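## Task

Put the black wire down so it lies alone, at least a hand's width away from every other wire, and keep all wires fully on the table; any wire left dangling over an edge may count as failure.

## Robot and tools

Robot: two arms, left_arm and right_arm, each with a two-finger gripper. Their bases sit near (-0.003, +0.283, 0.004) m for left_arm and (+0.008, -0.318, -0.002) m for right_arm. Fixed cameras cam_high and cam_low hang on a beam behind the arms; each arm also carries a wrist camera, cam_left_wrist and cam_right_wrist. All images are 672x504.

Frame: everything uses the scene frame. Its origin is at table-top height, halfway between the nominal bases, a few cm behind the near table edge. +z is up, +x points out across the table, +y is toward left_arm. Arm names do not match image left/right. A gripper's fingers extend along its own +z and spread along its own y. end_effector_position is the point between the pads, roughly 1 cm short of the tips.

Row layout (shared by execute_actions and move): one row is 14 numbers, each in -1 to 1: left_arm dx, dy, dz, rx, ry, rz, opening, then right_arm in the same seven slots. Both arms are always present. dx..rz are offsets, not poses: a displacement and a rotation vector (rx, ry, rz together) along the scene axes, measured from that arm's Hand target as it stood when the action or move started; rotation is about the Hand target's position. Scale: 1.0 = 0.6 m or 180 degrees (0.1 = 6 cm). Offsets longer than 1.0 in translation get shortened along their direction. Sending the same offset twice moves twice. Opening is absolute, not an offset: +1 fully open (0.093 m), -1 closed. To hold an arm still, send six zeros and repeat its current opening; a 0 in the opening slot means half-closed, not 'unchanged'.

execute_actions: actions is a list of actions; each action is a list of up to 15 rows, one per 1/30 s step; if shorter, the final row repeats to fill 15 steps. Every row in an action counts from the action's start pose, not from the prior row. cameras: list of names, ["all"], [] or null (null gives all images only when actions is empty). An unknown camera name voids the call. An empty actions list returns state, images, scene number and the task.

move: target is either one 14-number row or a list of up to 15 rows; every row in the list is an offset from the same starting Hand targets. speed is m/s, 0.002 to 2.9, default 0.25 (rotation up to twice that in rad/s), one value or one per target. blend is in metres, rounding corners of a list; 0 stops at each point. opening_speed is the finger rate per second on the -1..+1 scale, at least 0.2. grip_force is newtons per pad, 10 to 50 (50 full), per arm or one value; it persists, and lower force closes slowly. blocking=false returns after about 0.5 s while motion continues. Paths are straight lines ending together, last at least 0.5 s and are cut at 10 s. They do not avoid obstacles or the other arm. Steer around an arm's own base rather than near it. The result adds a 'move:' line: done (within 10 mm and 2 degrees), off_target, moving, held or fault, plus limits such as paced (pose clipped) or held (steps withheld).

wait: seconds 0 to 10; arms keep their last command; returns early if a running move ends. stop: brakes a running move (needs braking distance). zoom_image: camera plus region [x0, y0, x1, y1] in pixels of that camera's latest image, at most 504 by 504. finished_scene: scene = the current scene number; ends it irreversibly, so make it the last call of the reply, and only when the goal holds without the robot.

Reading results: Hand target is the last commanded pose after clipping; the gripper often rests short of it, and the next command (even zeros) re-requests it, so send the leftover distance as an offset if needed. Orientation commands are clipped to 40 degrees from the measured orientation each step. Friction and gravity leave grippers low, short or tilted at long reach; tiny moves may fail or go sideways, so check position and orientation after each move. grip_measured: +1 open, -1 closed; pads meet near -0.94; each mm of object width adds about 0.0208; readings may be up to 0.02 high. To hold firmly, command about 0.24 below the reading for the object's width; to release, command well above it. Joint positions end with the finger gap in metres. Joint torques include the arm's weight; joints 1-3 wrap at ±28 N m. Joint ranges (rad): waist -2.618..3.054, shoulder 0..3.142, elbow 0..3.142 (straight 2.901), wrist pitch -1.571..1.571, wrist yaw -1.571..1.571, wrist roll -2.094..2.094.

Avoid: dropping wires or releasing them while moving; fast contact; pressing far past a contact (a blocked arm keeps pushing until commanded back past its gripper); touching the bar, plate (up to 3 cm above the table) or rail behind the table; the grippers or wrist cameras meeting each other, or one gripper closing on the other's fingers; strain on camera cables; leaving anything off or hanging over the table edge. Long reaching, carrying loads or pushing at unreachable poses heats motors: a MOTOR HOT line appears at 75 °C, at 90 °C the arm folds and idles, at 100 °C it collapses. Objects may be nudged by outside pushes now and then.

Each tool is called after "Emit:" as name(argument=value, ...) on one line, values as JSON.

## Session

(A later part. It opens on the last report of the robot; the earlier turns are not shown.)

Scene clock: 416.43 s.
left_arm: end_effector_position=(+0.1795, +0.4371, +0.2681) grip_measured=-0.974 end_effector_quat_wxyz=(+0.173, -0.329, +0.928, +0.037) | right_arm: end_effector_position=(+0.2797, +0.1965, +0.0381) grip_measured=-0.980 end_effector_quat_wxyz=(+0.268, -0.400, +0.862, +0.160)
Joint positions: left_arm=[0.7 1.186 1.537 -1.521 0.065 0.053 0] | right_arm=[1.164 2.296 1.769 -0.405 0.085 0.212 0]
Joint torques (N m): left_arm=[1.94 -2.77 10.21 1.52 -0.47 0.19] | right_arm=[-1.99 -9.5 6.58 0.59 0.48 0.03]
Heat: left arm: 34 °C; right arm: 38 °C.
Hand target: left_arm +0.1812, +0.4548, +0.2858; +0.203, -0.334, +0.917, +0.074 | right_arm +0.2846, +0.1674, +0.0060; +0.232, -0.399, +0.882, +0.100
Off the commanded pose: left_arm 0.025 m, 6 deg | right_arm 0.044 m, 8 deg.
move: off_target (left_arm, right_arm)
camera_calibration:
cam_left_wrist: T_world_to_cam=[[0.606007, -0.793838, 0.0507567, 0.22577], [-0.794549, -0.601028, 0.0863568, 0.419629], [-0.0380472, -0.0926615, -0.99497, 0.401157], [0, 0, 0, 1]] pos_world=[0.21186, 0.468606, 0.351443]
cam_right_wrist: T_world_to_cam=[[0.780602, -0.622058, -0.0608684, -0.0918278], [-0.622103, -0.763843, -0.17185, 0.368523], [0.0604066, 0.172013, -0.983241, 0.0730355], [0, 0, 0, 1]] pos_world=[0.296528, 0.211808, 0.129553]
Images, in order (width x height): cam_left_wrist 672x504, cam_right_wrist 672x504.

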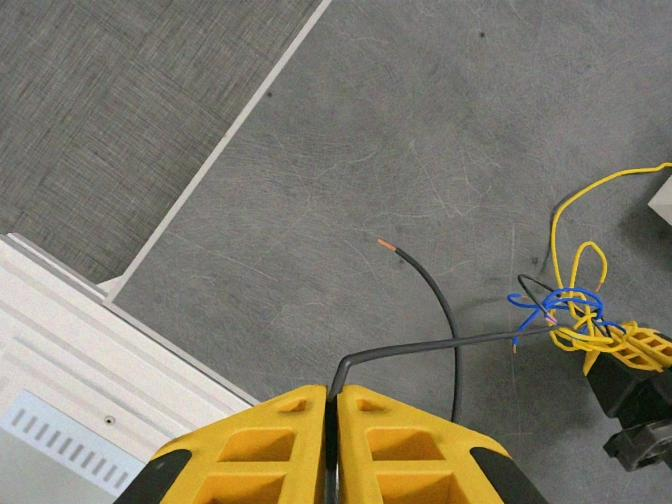

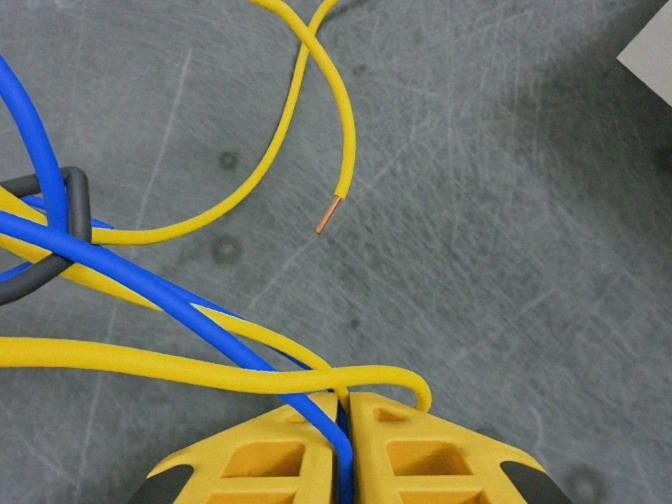

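Emit:
move(target=[[0.02, -0.03, -0.04, 0, 0, 0, -1, 0, 0, 0, 0, 0, 0, -1], [0.04, -0.05, 0.06, 0, 0, 0, -1, 0, 0, 0, 0, 0, 0, -1], [-0.02, -0.02, 0.09, 0, 0, 0, -1, 0, 0, 0, 0, 0, 0, -1]], speed=0.15, blend=0.02, cameras=["cam_left_wrist", "cam_right_wrist"])

Emit:
zoom_image(camera="cam_left_wrist", region=[460, 230, 672, 410])

Scene clock: 418.87 s.
left_arm: end_effector_position=(+0.1770, +0.4294, +0.3147) grip_measured=-0.974 end_effector_quat_wxyz=(+0.224, -0.324, +0.918, +0.049) | right_arm: end_effector_position=(+0.2780, +0.2119, +0.0482) grip_measured=-0.980 end_effector_quat_wxyz=(+0.283, -0.402, +0.851, +0.183)
Joint positions: left_arm=[0.691 1.174 1.71 -1.6 0.077 0.04 0] | right_arm=[1.174 2.302 1.79 -0.363 0.069 0.21 0]
Joint torques (N m): left_arm=[2.25 -4.04 10.21 1.67 -0.57 0.14] | right_arm=[-2.77 -10.1 5.45 0.21 0.61 0.03]
Heat: left arm: 34 °C; right arm: 38 °C.
Hand target: left_arm +0.1693, +0.4428, +0.3398; +0.203, -0.334, +0.917, +0.074 | right_arm +0.2847, +0.1673, +0.0060; +0.232, -0.399, +0.882, +0.100
Off the commanded pose: left_arm 0.029 m, 4 deg | right_arm 0.062 m, 12 deg.
joint read past its limit (left arm) — joint 4 (wrist pitch), lower limit.
joint sent to its limit (left arm) — joint 4 (wrist pitch), lower limit. The joint targets are off in orientation, not in position.
move: off_target (left_arm, right_arm); blend cut to 0.016 m at target 1
camera_calibration:
cam_left_wrist: T_world_to_cam=[[0.599612, -0.798199, 0.0578235, 0.219558], [-0.79871, -0.601403, -0.0194203, 0.443168], [0.0502765, -0.0345396, -0.998138, 0.407073], [0, 0, 0, 1]] pos_world=[0.201847, 0.455834, 0.402226]
cam_right_wrist: T_world_to_cam=[[0.79423, -0.601867, -0.0833973, -0.087355], [-0.603582, -0.765699, -0.222248, 0.37872], [0.0699066, 0.226853, -0.971417, 0.0656099], [0, 0, 0, 1]] pos_world=[0.293382, 0.222526, 0.140619]
Images, in order (width x height): cam_left_wrist 672x504, cam_right_wrist 672x504.

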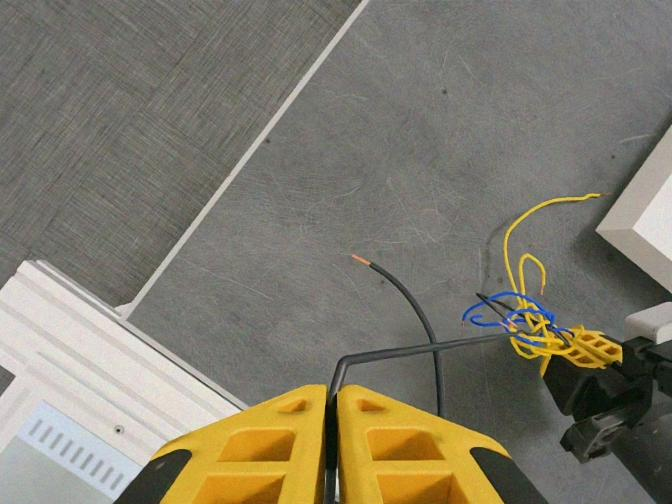

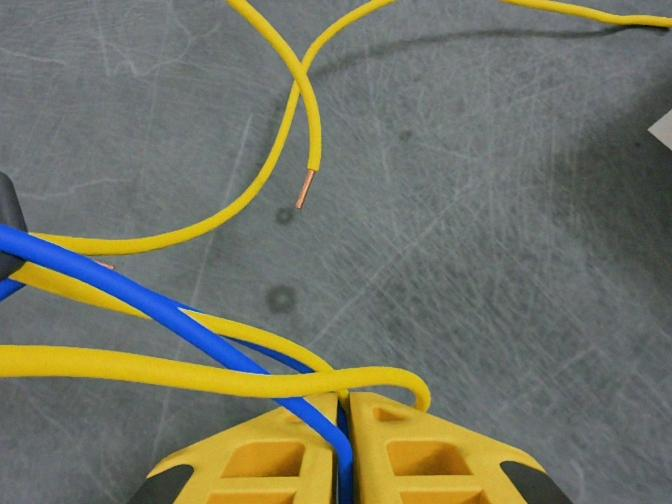

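Scaled by 2.377.

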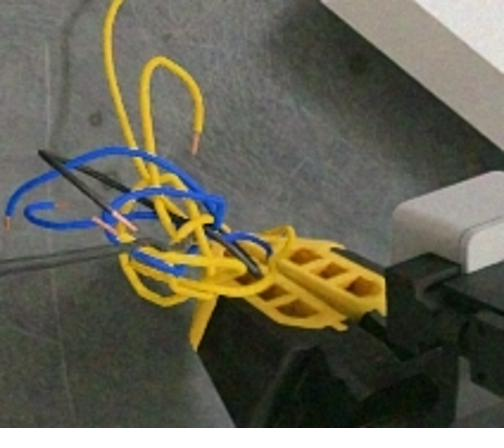

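Emit:
zoom_image(camera="cam_left_wrist", region=[455, 275, 585, 385])

Emit:
zoom_image(camera="cam_right_wrist", region=[0, 120, 360, 420])

Scaled by 3.877.

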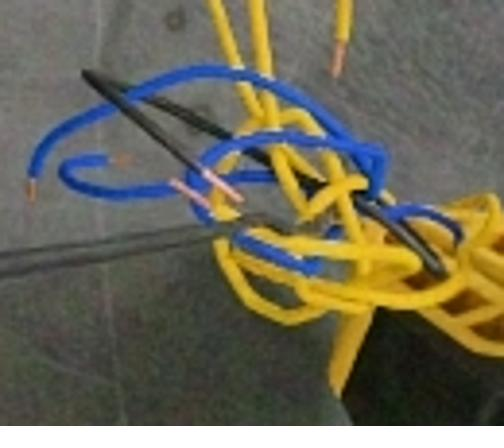

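Scaled by 1.400.

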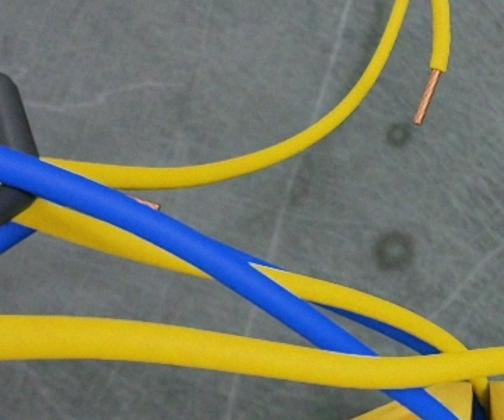

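Emit:
move(target=[-0.03, 0.05, 0.02, 0, 0, 0, -1, 0, 0, 0, 0, 0, 0, -1], speed=0.06, cameras=["cam_left_wrist", "cam_right_wrist"])

Emit:
zoom_image(camera="cam_left_wrist", region=[455, 275, 605, 395])

Scene clock: 421.40 s.
left_arm: end_effector_position=(+0.1619, +0.4555, +0.3285) grip_measured=-0.974 end_effector_quat_wxyz=(+0.251, -0.323, +0.911, +0.060) | right_arm: end_effector_position=(+0.2733, +0.2296, +0.0652) grip_measured=-0.980 end_effector_quat_wxyz=(+0.300, -0.408, +0.835, +0.217)
Joint positions: left_arm=[0.911 1.191 1.761 -1.6 0.193 0.223 0] | right_arm=[1.185 2.297 1.804 -0.309 0.038 0.205 0]
Joint torques (N m): left_arm=[3.08 -2.4 11.08 1.69 -0.69 0.14] | right_arm=[-3.73 -10.04 4.45 -0.23 0.9 0.06]
Heat: left arm: 34 °C; right arm: 38 °C.
Hand target: left_arm +0.1512, +0.4728, +0.3518; +0.203, -0.334, +0.917, +0.074 | right_arm +0.2846, +0.1674, +0.0061; +0.232, -0.399, +0.882, +0.100
Off the commanded pose: left_arm 0.031 m, 6 deg | right_arm 0.087 m, 16 deg.
joint read past its limit (left arm) — joint 4 (wrist pitch), lower limit.
joint sent to its limit (left arm) — joint 4 (wrist pitch), lower limit. The joint targets are off in orientation, not in position.
move: off_target (left_arm, right_arm)
camera_calibration:
cam_left_wrist: T_world_to_cam=[[0.601533, -0.797, 0.054313, 0.248886], [-0.793086, -0.603964, -0.079009, 0.466885], [0.0957731, 0.00445164, -0.995393, 0.396518], [0, 0, 0, 1]] pos_world=[0.182591, 0.478579, 0.418062]
cam_right_wrist: T_world_to_cam=[[0.816256, -0.565996, -0.115654, -0.0836299], [-0.572944, -0.767546, -0.287415, 0.389427], [0.073906, 0.300868, -0.950798, 0.0590547], [0, 0, 0, 1]] pos_world=[0.287019, 0.233801, 0.158404]
Images, in order (width x height): cam_left_wrist 672x504, cam_right_wrist 672x504.

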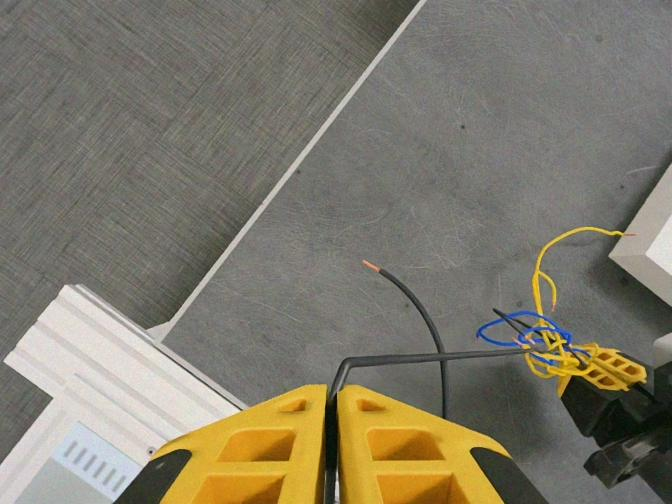

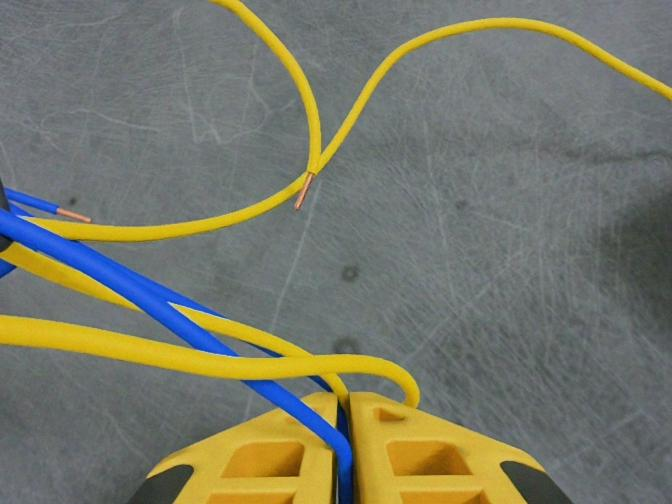

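Scaled by 3.360.

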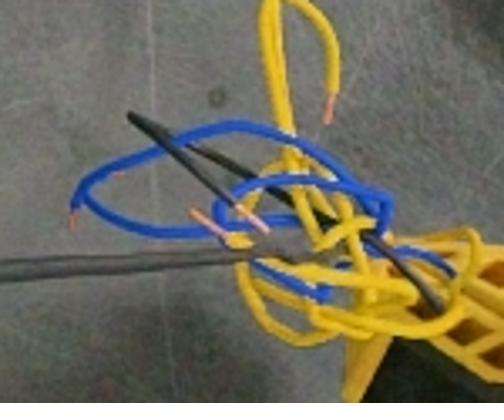

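Emit:
move(target=[[0.02, -0.1, -0.25, 0, 0, 0, -1, 0, -0.06, 0.02, 0, 0, 0, -1], [0.03, -0.14, -0.45, 0, 0, 0, -1, 0, -0.11, 0.02, 0, 0, 0, -1]], speed=0.15, blend=0.03, cameras=["cam_left_wrist", "cam_right_wrist"])

Scene clock: 426.93 s.
left_arm: end_effector_position=(+0.1712, +0.3889, +0.0847) grip_measured=-0.974 end_effector_quat_wxyz=(+0.204, -0.331, +0.919, +0.069) | right_arm: end_effector_position=(+0.2852, +0.1183, +0.0225) grip_measured=-0.980 end_effector_quat_wxyz=(+0.245, -0.398, +0.876, +0.119)
Joint positions: left_arm=[0.407 0.802 0.571 -0.867 -0.107 -0.213 0] | right_arm=[1.086 2.123 1.463 -0.353 0.083 0.156 0]
Joint torques (N m): left_arm=[-0.61 -1.1 6.06 1.35 -0.33 -0.01] | right_arm=[-1.4 -11.86 4.36 1.12 0.14 -0.03]
Heat: left arm: 34 °C; right arm: 38 °C.
Hand target: left_arm +0.1693, +0.3888, +0.0818; +0.203, -0.334, +0.917, +0.074 | right_arm +0.2846, +0.1014, +0.0180; +0.232, -0.399, +0.882, +0.101
Off the commanded pose: left_arm 0.004 m, 1 deg | right_arm 0.017 m, 3 deg.
move: off_target (right_arm)
camera_calibration:
cam_left_wrist: T_world_to_cam=[[0.619704, -0.784743, 0.0120215, 0.199138], [-0.784833, -0.619667, 0.00707071, 0.412249], [0.00190065, -0.0138167, -0.999903, 0.17683], [0, 0, 0, 1]] pos_world=[0.199804, 0.414173, 0.171504]
cam_right_wrist: T_world_to_cam=[[0.76123, -0.648321, -0.0144653, -0.138158], [-0.646643, -0.757203, -0.0921792, 0.313908], [0.0488085, 0.0795234, -0.995637, 0.085361], [0, 0, 0, 1]] pos_world=[0.30399, 0.141333, 0.111926]
Images, in order (width x height): cam_left_wrist 672x504, cam_right_wrist 672x504.

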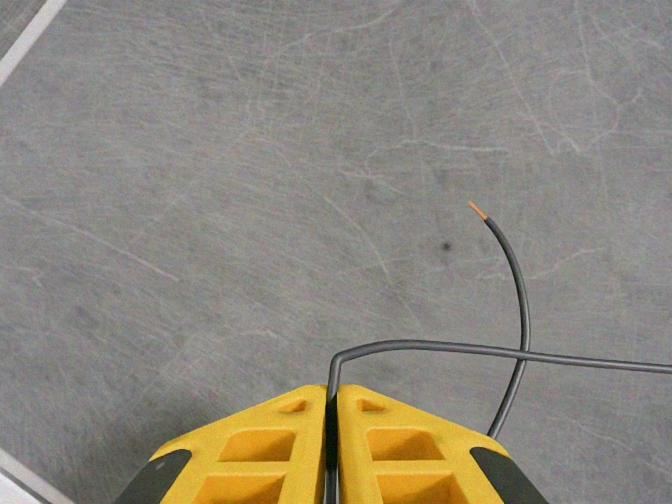

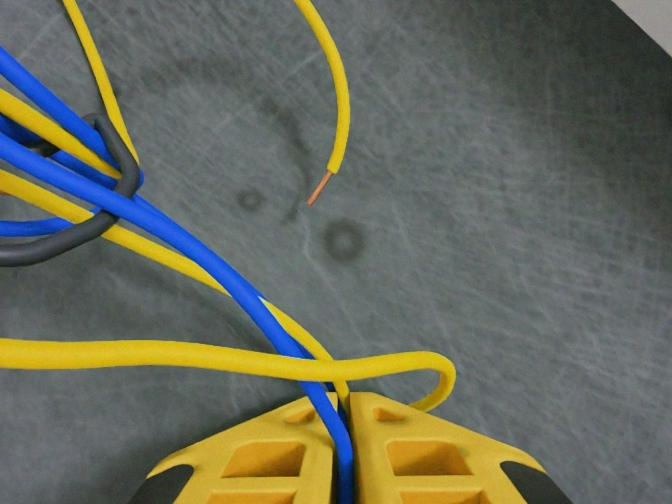

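Emit:
move(target=[[0, -0.03, -0.05, 0, 0, 0, -1, 0, -0.0, 0.0, 0, 0, 0, 0.0], [0, -0.03, -0.05, 0, 0, 0, -1, 0, -0.02, 0.2, 0, 0, 0, 0.0]], speed=0.2, opening_speed=0.8, cameras=["all"])

Scene clock: 430.17 s.
left_arm: end_effector_position=(+0.1711, +0.3710, +0.0547) grip_measured=-0.974 end_effector_quat_wxyz=(+0.203, -0.332, +0.919, +0.070) | right_arm: end_effector_position=(+0.2811, +0.0907, +0.1262) grip_measured=-0.002 end_effector_quat_wxyz=(+0.224, -0.398, +0.884, +0.100)
Joint positions: left_arm=[0.271 0.788 0.449 -0.778 -0.17 -0.336 0] | right_arm=[1.065 1.968 1.682 -0.785 0.082 0.143 0.045]
Joint torques (N m): left_arm=[-0.7 -0.95 6.01 1.37 -0.34 0.02] | right_arm=[-0.76 -10.5 8.85 1.16 0.06 -0.02]
Heat: left arm: 33 °C; right arm: 39 °C.
Hand target: left_arm +0.1693, +0.3708, +0.0518; +0.203, -0.334, +0.917, +0.074 | right_arm +0.2845, +0.0895, +0.1382; +0.232, -0.399, +0.881, +0.101
Off the commanded pose: left_arm 0.003 m, 1 deg | right_arm 0.012 m, 1 deg.
move: off_target (right_arm)
camera_calibration:
cam_left_wrist: T_world_to_cam=[[0.621055, -0.783703, 0.00997034, 0.185134], [-0.783767, -0.620997, 0.00854455, 0.401537], [-0.000504847, -0.0131211, -0.999914, 0.146798], [0, 0, 0, 1]] pos_world=[0.199807, 0.396369, 0.141508]
cam_right_wrist: T_world_to_cam=[[0.754717, -0.65605, 0.000180224, -0.150673], [-0.655601, -0.754211, -0.0367741, 0.295218], [0.0242616, 0.0276359, -0.999324, 0.203111], [0, 0, 0, 1]] pos_world=[0.302333, 0.118195, 0.213857]

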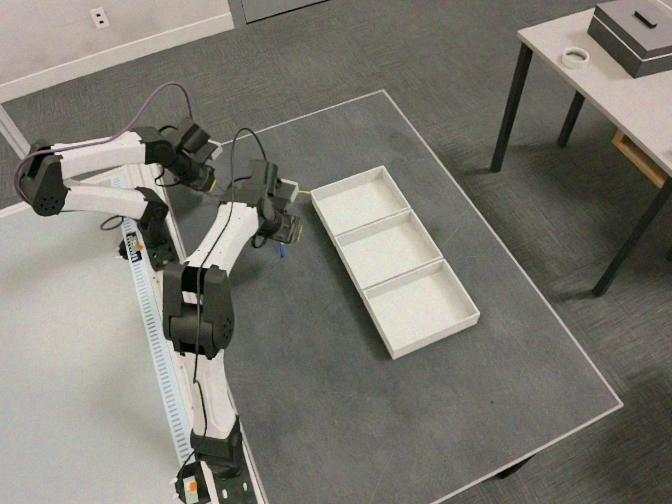

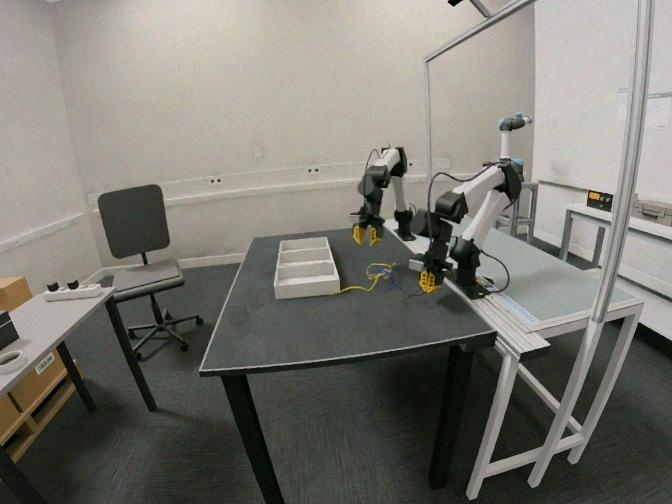

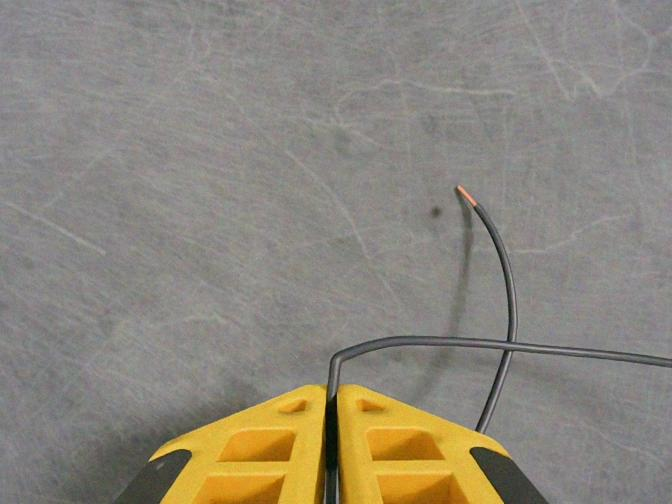

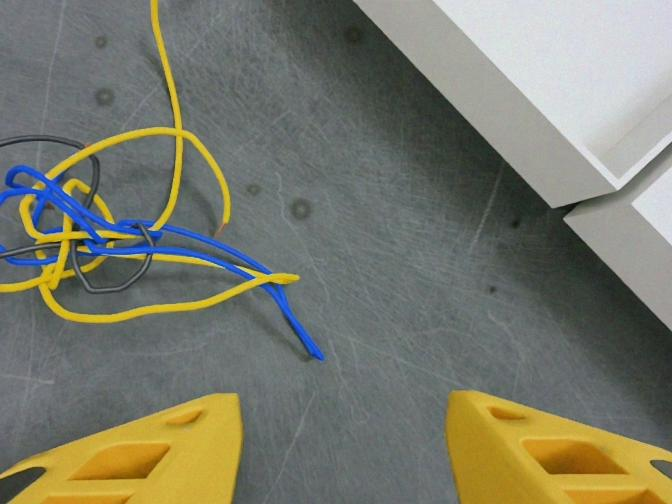

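Emit:
zoom_image(camera="cam_right_wrist", region=[0, 110, 340, 365])

Scaled by 1.482.

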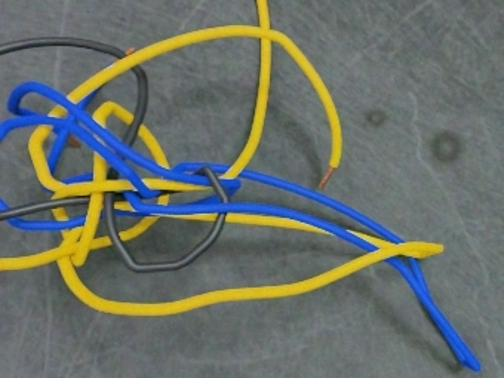

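Emit:
move(target=[0, 0, 0, 0, 0, 0, -1, -0.065, 0.035, 0.03, 0, 0, 0, 0.0], speed=0.25, cameras=["cam_right_wrist"])

Emit:
zoom_image(camera="cam_right_wrist", region=[0, 100, 500, 400])

Scene clock: 432.23 s.
left_arm: end_effector_position=(+0.1711, +0.3710, +0.0547) grip_measured=-0.974 end_effector_quat_wxyz=(+0.203, -0.332, +0.919, +0.070) | right_arm: end_effector_position=(+0.2419, +0.1104, +0.1418) grip_measured=-0.002 end_effector_quat_wxyz=(+0.222, -0.408, +0.880, +0.096)
Joint positions: left_arm=[0.271 0.788 0.449 -0.778 -0.17 -0.336 0] | right_arm=[1.172 1.968 1.748 -0.868 0.131 0.216 0.045]
Joint torques (N m): left_arm=[-0.44 -0.94 5.93 1.34 -0.37 0] | right_arm=[-0.62 -10.45 9.39 1.14 0.17 0.21]
Heat: left arm: 33 °C; right arm: 39 °C.
Hand target: left_arm +0.1693, +0.3708, +0.0518; +0.203, -0.334, +0.917, +0.074 | right_arm +0.2457, +0.1104, +0.1562; +0.232, -0.399, +0.882, +0.101
Off the commanded pose: left_arm 0.004 m, 1 deg | right_arm 0.015 m, 2 deg.
move: off_target (right_arm)
camera_calibration:
cam_right_wrist: T_world_to_cam=[[0.767454, -0.641009, 0.0110312, -0.114473], [-0.640522, -0.767377, -0.0293999, 0.281715], [0.0273107, 0.0154973, -0.999507, 0.219699], [0, 0, 0, 1]] pos_world=[0.262298, 0.139398, 0.229136]
Images, in order (width x height): cam_right_wrist 672x504.

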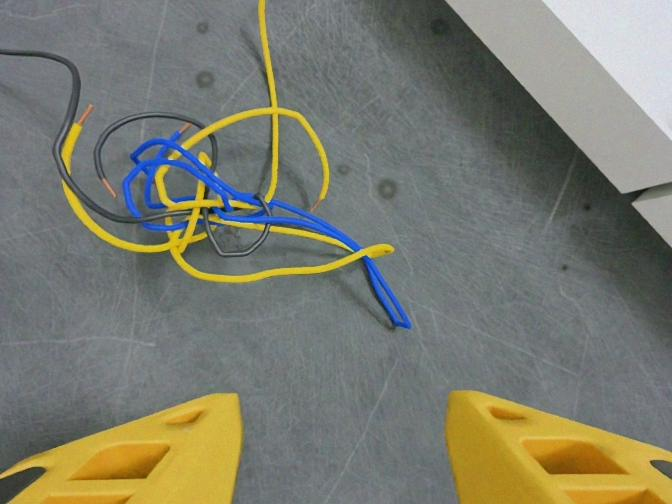

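Scaled by 1.008.

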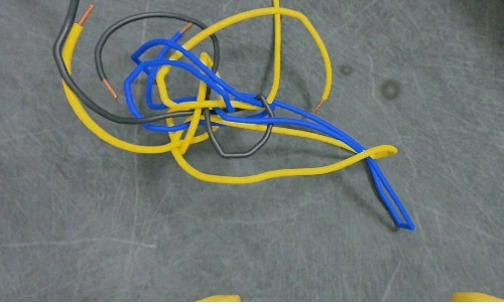

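Emit:
zoom_image(camera="cam_right_wrist", region=[85, 100, 295, 270])

Scaled by 2.400.

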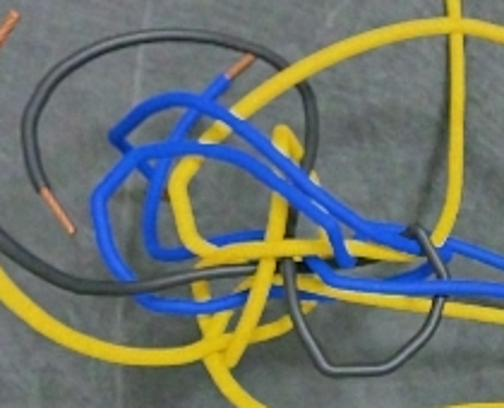

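Emit:
move(target=[0, 0, 0, 0, 0, 0, -1, -0.0488, 0.1223, -0.152, 0, 0, 0, -0.55], speed=0.25, cameras=["cam_right_wrist"])

Scene clock: 435.77 s.
left_arm: end_effector_position=(+0.1711, +0.3710, +0.0547) grip_measured=-0.974 end_effector_quat_wxyz=(+0.203, -0.332, +0.919, +0.070) | right_arm: end_effector_position=(+0.2109, +0.1759, +0.0566) grip_measured=-0.549 end_effector_quat_wxyz=(+0.219, -0.409, +0.881, +0.091)
Joint positions: left_arm=[0.271 0.788 0.449 -0.778 -0.17 -0.336 0] | right_arm=[1.296 2.219 1.799 -0.696 0.191 0.328 0.019]
Joint torques (N m): left_arm=[-0.57 -0.98 6.09 1.34 -0.35 0.02] | right_arm=[-0.49 -10.88 9.16 1.38 0.21 0.2]
Heat: left arm: 33 °C; right arm: 40 °C.
Hand target: left_arm +0.1693, +0.3708, +0.0518; +0.203, -0.334, +0.917, +0.074 | right_arm +0.2163, +0.1838, +0.0649; +0.232, -0.399, +0.881, +0.101
Off the commanded pose: left_arm 0.004 m, 1 deg | right_arm 0.013 m, 2 deg.
move: off_target (right_arm)
camera_calibration:
cam_right_wrist: T_world_to_cam=[[0.766432, -0.642095, 0.0172264, -0.0477525], [-0.6418, -0.766614, -0.0199092, 0.309212], [0.0259895, 0.00420313, -0.999653, 0.136587], [0, 0, 0, 1]] pos_world=[0.231502, 0.205811, 0.143518]
Images, in order (width x height): cam_right_wrist 672x504.

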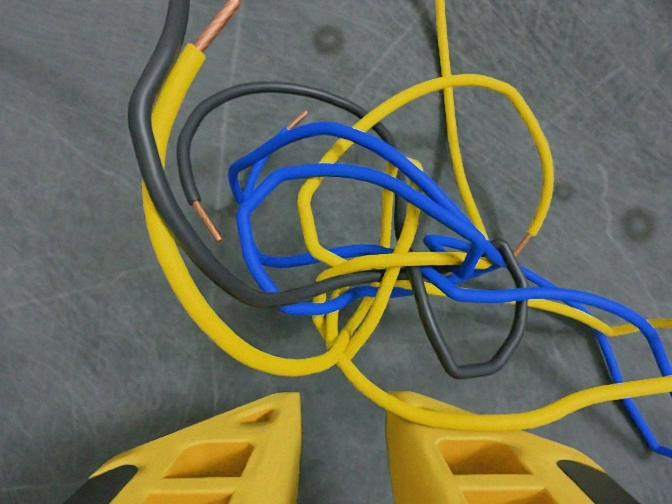

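Emit:
zoom_image(camera="cam_right_wrist", region=[290, 140, 560, 390])

Scaled by 1.867.

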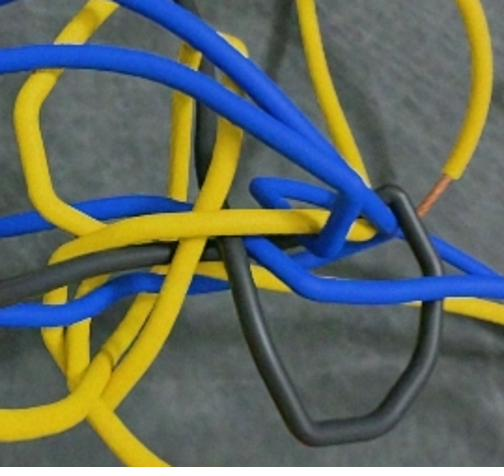

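Emit:
move(target=[0, 0, 0, 0, 0, 0, -1, 0.034, -0.018, -0.04, 0, 0, 0, -0.55], speed=0.15, cameras=["cam_right_wrist"])

Scene clock: 438.17 s.
left_arm: end_effector_position=(+0.1711, +0.3710, +0.0547) grip_measured=-0.974 end_effector_quat_wxyz=(+0.203, -0.332, +0.919, +0.070) | right_arm: end_effector_position=(+0.2402, +0.1743, +0.0528) grip_measured=-0.549 end_effector_quat_wxyz=(+0.241, -0.390, +0.883, +0.104)
Joint positions: left_arm=[0.271 0.788 0.449 -0.778 -0.17 -0.336 0] | right_arm=[1.242 2.219 1.759 -0.598 0.185 0.307 0.019]
Joint torques (N m): left_arm=[-0.44 -0.96 6.04 1.3 -0.36 -0.01] | right_arm=[-0.08 -10.3 5.63 1.49 0.02 -0.01]
Heat: left arm: 33 °C; right arm: 40 °C.
Hand target: left_arm +0.1692, +0.3708, +0.0517; +0.203, -0.334, +0.917, +0.074 | right_arm +0.2368, +0.1729, +0.0408; +0.232, -0.399, +0.882, +0.100
Off the commanded pose: left_arm 0.004 m, 1 deg | right_arm 0.012 m, 2 deg.
move: off_target (right_arm)
camera_calibration:
cam_right_wrist: T_world_to_cam=[[0.744634, -0.667465, 0.00321653, -0.0607748], [-0.665537, -0.742833, -0.0725188, 0.331088], [0.0507931, 0.0518593, -0.997362, 0.117689], [0, 0, 0, 1]] pos_world=[0.259629, 0.199275, 0.141585]
Images, in order (width x height): cam_right_wrist 672x504.

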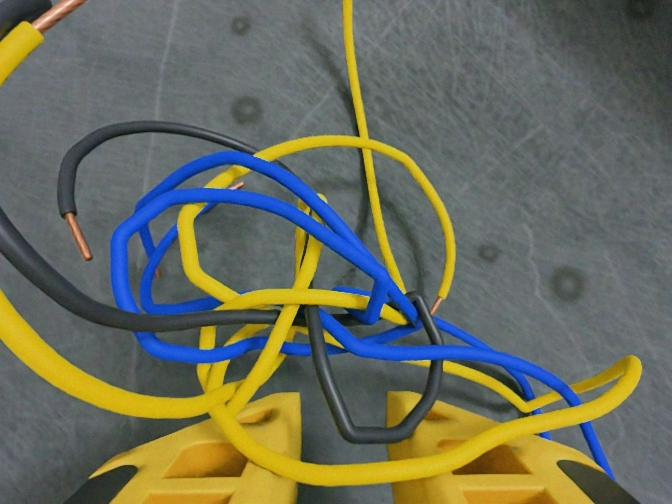

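Emit:
move(target=[0, 0, 0, 0, 0, 0, -1, -0.006, 0.01, -0.043, 0, 0, 0, -0.55], speed=0.12, cameras=["cam_right_wrist"])

Scene clock: 439.93 s.
left_arm: end_effector_position=(+0.1711, +0.3710, +0.0547) grip_measured=-0.974 end_effector_quat_wxyz=(+0.203, -0.332, +0.919, +0.070) | right_arm: end_effector_position=(+0.2377, +0.1796, +0.0250) grip_measured=-0.549 end_effector_quat_wxyz=(+0.238, -0.394, +0.882, +0.103)
Joint positions: left_arm=[0.271 0.788 0.449 -0.778 -0.17 -0.336 0] | right_arm=[1.249 2.269 1.732 -0.527 0.185 0.306 0.019]
Joint torques (N m): left_arm=[-0.66 -0.85 5.93 1.37 -0.36 0] | right_arm=[0.36 -10.65 5.7 1.51 0.09 0.08]
Heat: left arm: 33 °C; right arm: 40 °C.
Hand target: left_arm +0.1692, +0.3708, +0.0517; +0.203, -0.334, +0.917, +0.074 | right_arm +0.2331, +0.1790, +0.0151; +0.232, -0.399, +0.882, +0.101
Off the commanded pose: left_arm 0.004 m, 1 deg | right_arm 0.011 m, 1 deg.
move: off_target (right_arm)
camera_calibration:
cam_right_wrist: T_world_to_cam=[[0.750087, -0.661319, 0.0051194, -0.0576896], [-0.659603, -0.748656, -0.0666225, 0.330852], [0.0478914, 0.0465959, -0.997765, 0.0915439], [0, 0, 0, 1]] pos_world=[0.257119, 0.205277, 0.113677]
Images, in order (width x height): cam_right_wrist 672x504.

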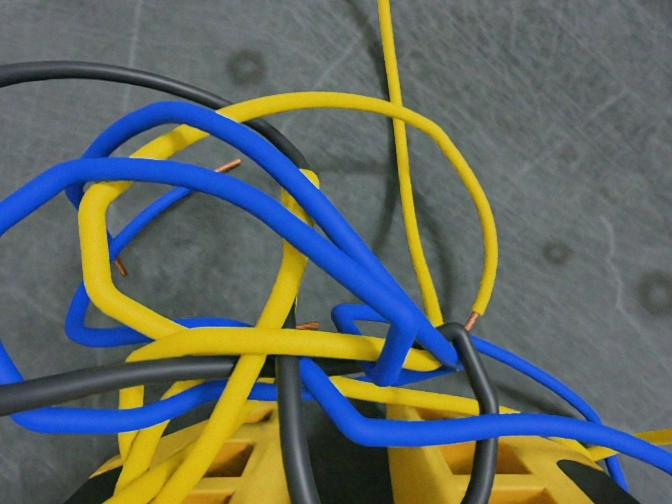

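Emit:
move(target=[[0, 0, 0, 0, 0, 0, -1, -0.0153, -0.0247, 0.1, 0, 0, 0, -0.5], [0, 0, 0, 0, 0, 0, -1, -0.0093, 0.0017, 0.142, 0, 0, 0, -0.5]], speed=0.15, blend=0.02, cameras=["cam_right_wrist"])

Scene clock: 442.27 s.
left_arm: end_effector_position=(+0.1711, +0.3712, +0.0548) grip_measured=-0.974 end_effector_quat_wxyz=(+0.203, -0.332, +0.919, +0.070) | right_arm: end_effector_position=(+0.2298, +0.1778, +0.0993) grip_measured=-0.502 end_effector_quat_wxyz=(+0.234, -0.401, +0.880, +0.102)
Joint positions: left_arm=[0.271 0.788 0.449 -0.778 -0.171 -0.336 0] | right_arm=[1.262 2.199 1.92 -0.794 0.185 0.307 0.021]
Joint torques (N m): left_arm=[-0.57 -0.85 6.06 1.33 -0.36 0.03] | right_arm=[0.42 -10.58 8.91 1.15 0.12 0.18]
Heat: left arm: 33 °C; right arm: 41 °C.
Hand target: left_arm +0.1692, +0.3708, +0.0517; +0.203, -0.334, +0.917, +0.074 | right_arm +0.2274, +0.1800, +0.1003; +0.232, -0.399, +0.881, +0.101
Off the commanded pose: left_arm 0.004 m, 1 deg | right_arm 0.003 m, 0 deg.
move: done; blend cut to 0.015 m at target 1
camera_calibration:
cam_right_wrist: T_world_to_cam=[[0.758421, -0.651716, 0.00802358, -0.057243], [-0.650302, -0.757485, -0.0576503, 0.327767], [0.0436494, 0.0385054, -0.998305, 0.168596], [0, 0, 0, 1]] pos_world=[0.249203, 0.20448, 0.187665]
Images, in order (width x height): cam_right_wrist 672x504.

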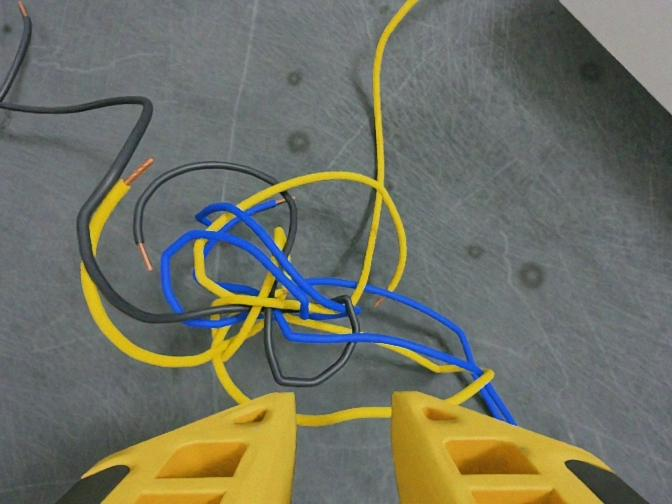

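Emit:
zoom_image(camera="cam_right_wrist", region=[190, 220, 390, 420])

Scaled by 2.520.

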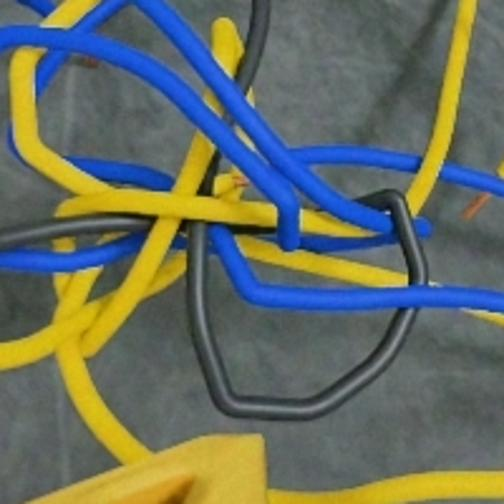

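Emit:
move(target=[0, 0, 0, 0, 0, 0, -1, -0.0515, 0.0017, -0.06, 0, 0, 0, -0.5], speed=0.2, cameras=["cam_right_wrist"])

Emit:
zoom_image(camera="cam_right_wrist", region=[260, 220, 510, 420])

Scene clock: 444.57 s.
left_arm: end_effector_position=(+0.1711, +0.3712, +0.0548) grip_measured=-0.974 end_effector_quat_wxyz=(+0.203, -0.332, +0.919, +0.070) | right_arm: end_effector_position=(+0.1955, +0.1828, +0.0652) grip_measured=-0.502 end_effector_quat_wxyz=(+0.229, -0.405, +0.879, +0.101)
Joint positions: left_arm=[0.271 0.788 0.449 -0.778 -0.171 -0.337 0] | right_arm=[1.333 2.199 1.789 -0.685 0.211 0.364 0.021]
Joint torques (N m): left_arm=[-0.66 -0.94 5.98 1.36 -0.34 0.01] | right_arm=[-0.35 -11.7 5.63 1.45 0.21 0.19]
Heat: left arm: 33 °C; right arm: 41 °C.
Hand target: left_arm +0.1692, +0.3708, +0.0517; +0.203, -0.334, +0.917, +0.074 | right_arm +0.1966, +0.1810, +0.0642; +0.232, -0.399, +0.881, +0.100
Off the commanded pose: left_arm 0.004 m, 1 deg | right_arm 0.002 m, 1 deg.
move: done
camera_calibration:
cam_right_wrist: T_world_to_cam=[[0.764814, -0.644197, 0.008343, -0.0303332], [-0.643195, -0.764238, -0.0473301, 0.306449], [0.0368659, 0.0308325, -0.998844, 0.138658], [0, 0, 0, 1]] pos_world=[0.215194, 0.210384, 0.153255]
Images, in order (width x height): cam_right_wrist 672x504.

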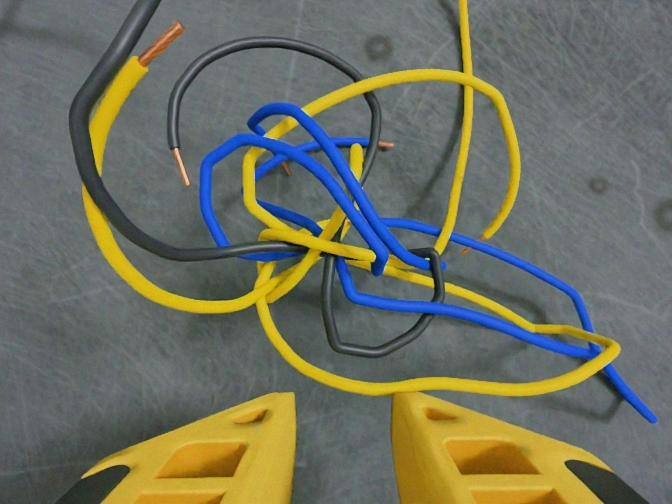

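Scaled by 2.016.

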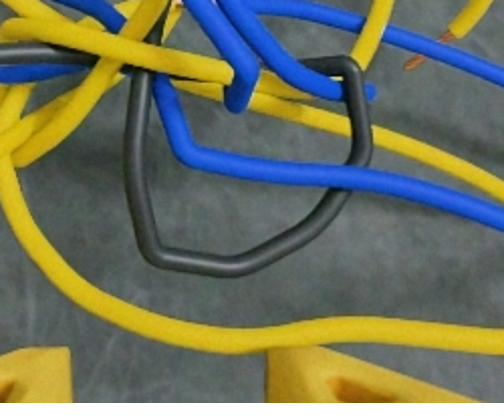

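Emit:
move(target=[[0, 0, 0, 0, 0, 0, -1, 0.0, 0.0, 0.05, -0.0839, 0.0729, 0, -0.5], [0, 0, 0, 0, 0, 0, -1, 0.0197, 0.0378, 0.0347, -0.0839, 0.0729, 0, -0.5]], speed=0.2, blend=0.01, cameras=["cam_right_wrist"])

Emit:
zoom_image(camera="cam_right_wrist", region=[220, 220, 470, 420])

Scene clock: 447.60 s.
left_arm: end_effector_position=(+0.1711, +0.3712, +0.0548) grip_measured=-0.974 end_effector_quat_wxyz=(+0.203, -0.332, +0.919, +0.070) | right_arm: end_effector_position=(+0.2090, +0.2035, +0.0836) grip_measured=-0.502 end_effector_quat_wxyz=(+0.122, -0.408, +0.902, +0.069)
Joint positions: left_arm=[0.271 0.788 0.449 -0.778 -0.171 -0.337 0] | right_arm=[1.283 2.692 2.839 -1.438 0.084 0.368 0.021]
Joint torques (N m): left_arm=[-0.54 -0.94 6.06 1.36 -0.36 0.02] | right_arm=[-0.35 -12.23 8.4 0.71 -0.05 0]
Heat: left arm: 33 °C; right arm: 41 °C.
Hand target: left_arm +0.1692, +0.3708, +0.0517; +0.203, -0.334, +0.917, +0.074 | right_arm +0.2084, +0.2037, +0.0849; +0.076, -0.412, +0.908, +0.029
Off the commanded pose: left_arm 0.004 m, 1 deg | right_arm 0.002 m, 7 deg.
elbow stopped short (right arm): the move would have taken joint 3 (elbow) straighter than the controller allows.
move: off_target (right_arm)
camera_calibration:
cam_right_wrist: T_world_to_cam=[[0.758033, -0.651609, -0.0281214, -0.0214535], [-0.637688, -0.749509, 0.177735, 0.30887], [-0.136891, -0.116797, -0.983676, 0.220988], [0, 0, 0, 1]] pos_world=[0.243476, 0.243332, 0.16188]
Images, in order (width x height): cam_right_wrist 672x504.

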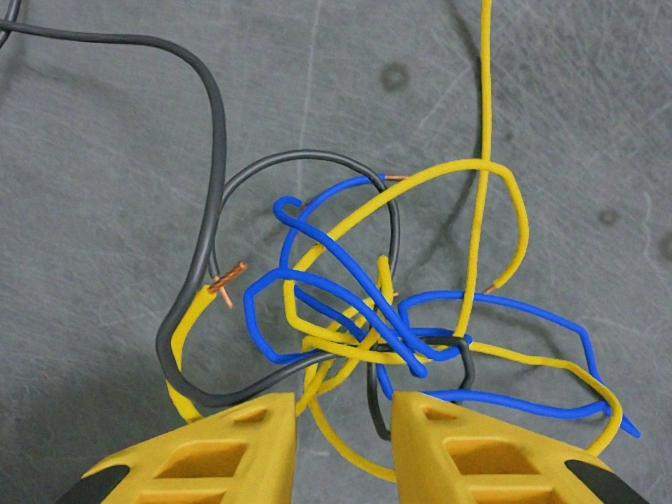

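Scaled by 2.016.

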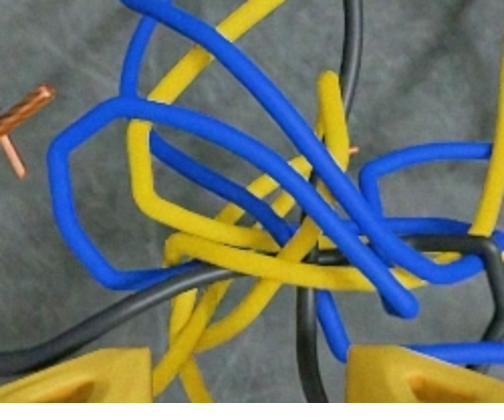

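Emit:
move(target=[0, 0, 0, 0, 0, 0, -1, 0.014, 0.0142, 0.0, 0, 0, 0, -0.6], speed=0.08, cameras=["cam_right_wrist"])

Emit:
zoom_image(camera="cam_right_wrist", region=[220, 300, 470, 500])

Scene clock: 451.13 s.
left_arm: end_effector_position=(+0.1711, +0.3712, +0.0548) grip_measured=-0.974 end_effector_quat_wxyz=(+0.203, -0.332, +0.919, +0.070) | right_arm: end_effector_position=(+0.2140, +0.2064, +0.0849) grip_measured=-0.598 end_effector_quat_wxyz=(+0.128, -0.408, +0.901, +0.075)
Joint positions: left_arm=[0.271 0.788 0.449 -0.778 -0.171 -0.337 0] | right_arm=[1.276 2.692 2.839 -1.419 0.082 0.36 0.016]
Joint torques (N m): left_arm=[-0.55 -1.03 5.93 1.34 -0.36 0.04] | right_arm=[-0.62 -11.79 8.49 1.05 -0.05 -0.04]
Heat: left arm: 33 °C; right arm: 42 °C.
Hand target: left_arm +0.1692, +0.3708, +0.0517; +0.203, -0.334, +0.917, +0.074 | right_arm +0.2168, +0.2122, +0.0849; +0.076, -0.412, +0.908, +0.029
Off the commanded pose: left_arm 0.004 m, 1 deg | right_arm 0.006 m, 8 deg.
elbow stopped short (right arm): the move would have taken joint 3 (elbow) straighter than the controller allows.
move: off_target (right_arm)
camera_calibration:
cam_right_wrist: T_world_to_cam=[[0.759261, -0.64989, -0.03415, -0.0234918], [-0.637653, -0.753402, 0.160578, 0.316162], [-0.130086, -0.100144, -0.986432, 0.218544], [0, 0, 0, 1]] pos_world=[0.247868, 0.244816, 0.164008]
Images, in order (width x height): cam_right_wrist 672x504.

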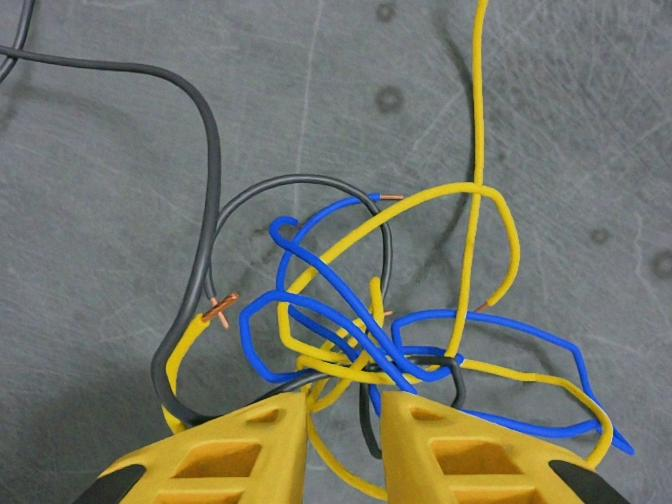

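Scaled by 2.016.

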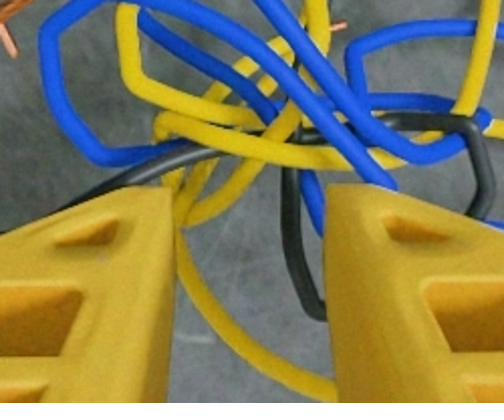

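Emit:
move(target=[0, 0, 0, 0, 0, 0, -1, 0.0125, 0.0167, 0.005, 0, 0, 0, -0.6], speed=0.08, cameras=["cam_right_wrist"])

Emit:
zoom_image(camera="cam_right_wrist", region=[220, 300, 470, 500])

Scene clock: 452.87 s.
left_arm: end_effector_position=(+0.1711, +0.3712, +0.0548) grip_measured=-0.974 end_effector_quat_wxyz=(+0.203, -0.332, +0.919, +0.070) | right_arm: end_effector_position=(+0.2211, +0.2166, +0.0888) grip_measured=-0.598 end_effector_quat_wxyz=(+0.147, -0.407, +0.897, +0.093)
Joint positions: left_arm=[0.271 0.788 0.449 -0.778 -0.171 -0.337 0] | right_arm=[1.27 2.692 2.839 -1.366 0.082 0.35 0.016]
Joint torques (N m): left_arm=[-0.61 -1.05 6.01 1.34 -0.34 -0.01] | right_arm=[-0.73 -11.69 8.55 1.16 -0.05 -0.05]
Heat: left arm: 33 °C; right arm: 43 °C.
Hand target: left_arm +0.1692, +0.3708, +0.0517; +0.203, -0.334, +0.917, +0.074 | right_arm +0.2244, +0.2222, +0.0879; +0.076, -0.412, +0.908, +0.029
Off the commanded pose: left_arm 0.004 m, 1 deg | right_arm 0.006 m, 11 deg.
elbow stopped short (right arm): the move would have taken joint 3 (elbow) straighter than the controller allows.
move: off_target (right_arm)
camera_calibration:
cam_right_wrist: T_world_to_cam=[[0.762448, -0.645116, -0.0499806, -0.0224062], [-0.637667, -0.762255, 0.111121, 0.334159], [-0.109784, -0.0528534, -0.992549, 0.210201], [0, 0, 0, 1]] pos_world=[0.253242, 0.251369, 0.170382]
Images, in order (width x height): cam_right_wrist 672x504.

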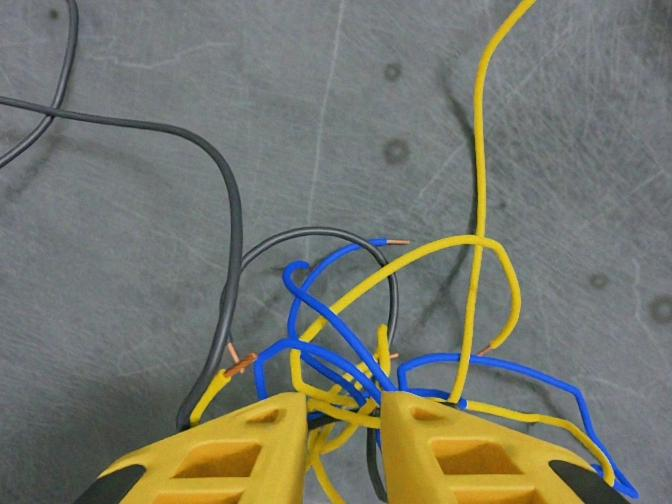

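Scaled by 2.016.

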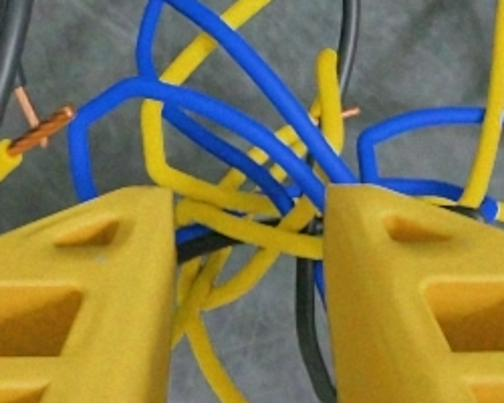

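Emit:
move(target=[[0, 0, 0, 0, 0, 0, -1, -0.009, -0.0145, 0.0, 0, 0, 0, -0.6], [0, 0, 0, 0, 0, 0, -1, -0.009, -0.0145, 0.0, 0, 0, 0, -1]], speed=0.08, cameras=["cam_right_wrist"])

Emit:
zoom_image(camera="cam_right_wrist", region=[220, 300, 470, 500])

Scene clock: 455.77 s.
left_arm: end_effector_position=(+0.1711, +0.3712, +0.0548) grip_measured=-0.974 end_effector_quat_wxyz=(+0.203, -0.332, +0.919, +0.070) | right_arm: end_effector_position=(+0.2198, +0.2132, +0.0875) grip_measured=-0.985 end_effector_quat_wxyz=(+0.142, -0.408, +0.898, +0.088)
Joint positions: left_arm=[0.271 0.788 0.449 -0.778 -0.171 -0.337 0] | right_arm=[1.27 2.692 2.839 -1.382 0.082 0.35 0]
Joint torques (N m): left_arm=[-0.7 -0.83 6.06 1.34 -0.36 0.03] | right_arm=[-0.31 -12.19 8.43 0.81 -0.06 0.05]
Heat: left arm: 32 °C; right arm: 44 °C.
Hand target: left_arm +0.1692, +0.3708, +0.0517; +0.203, -0.334, +0.917, +0.074 | right_arm +0.2190, +0.2135, +0.0879; +0.076, -0.412, +0.908, +0.029
Off the commanded pose: left_arm 0.004 m, 1 deg | right_arm 0.001 m, 10 deg.
elbow stopped short (right arm): the move would have taken joint 3 (elbow) straighter than the controller allows.
move: off_target (right_arm); target 2's new opening was sent with right_arm's hand 0.001 m and 10 deg from that target
camera_calibration:
cam_right_wrist: T_world_to_cam=[[0.762236, -0.64577, -0.0444616, -0.0240238], [-0.636952, -0.760513, 0.126146, 0.329067], [-0.115275, -0.0678328, -0.991015, 0.21285], [0, 0, 0, 1]] pos_world=[0.252448, 0.249184, 0.168359]
Images, in order (width x height): cam_right_wrist 672x504.

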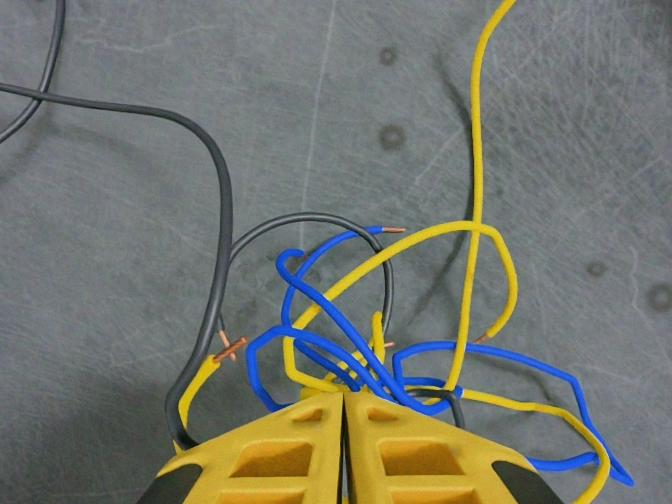

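Scaled by 2.016.

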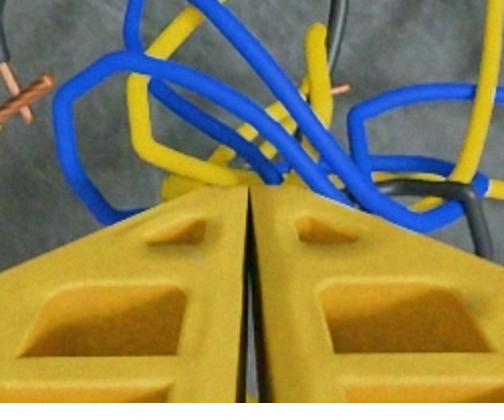

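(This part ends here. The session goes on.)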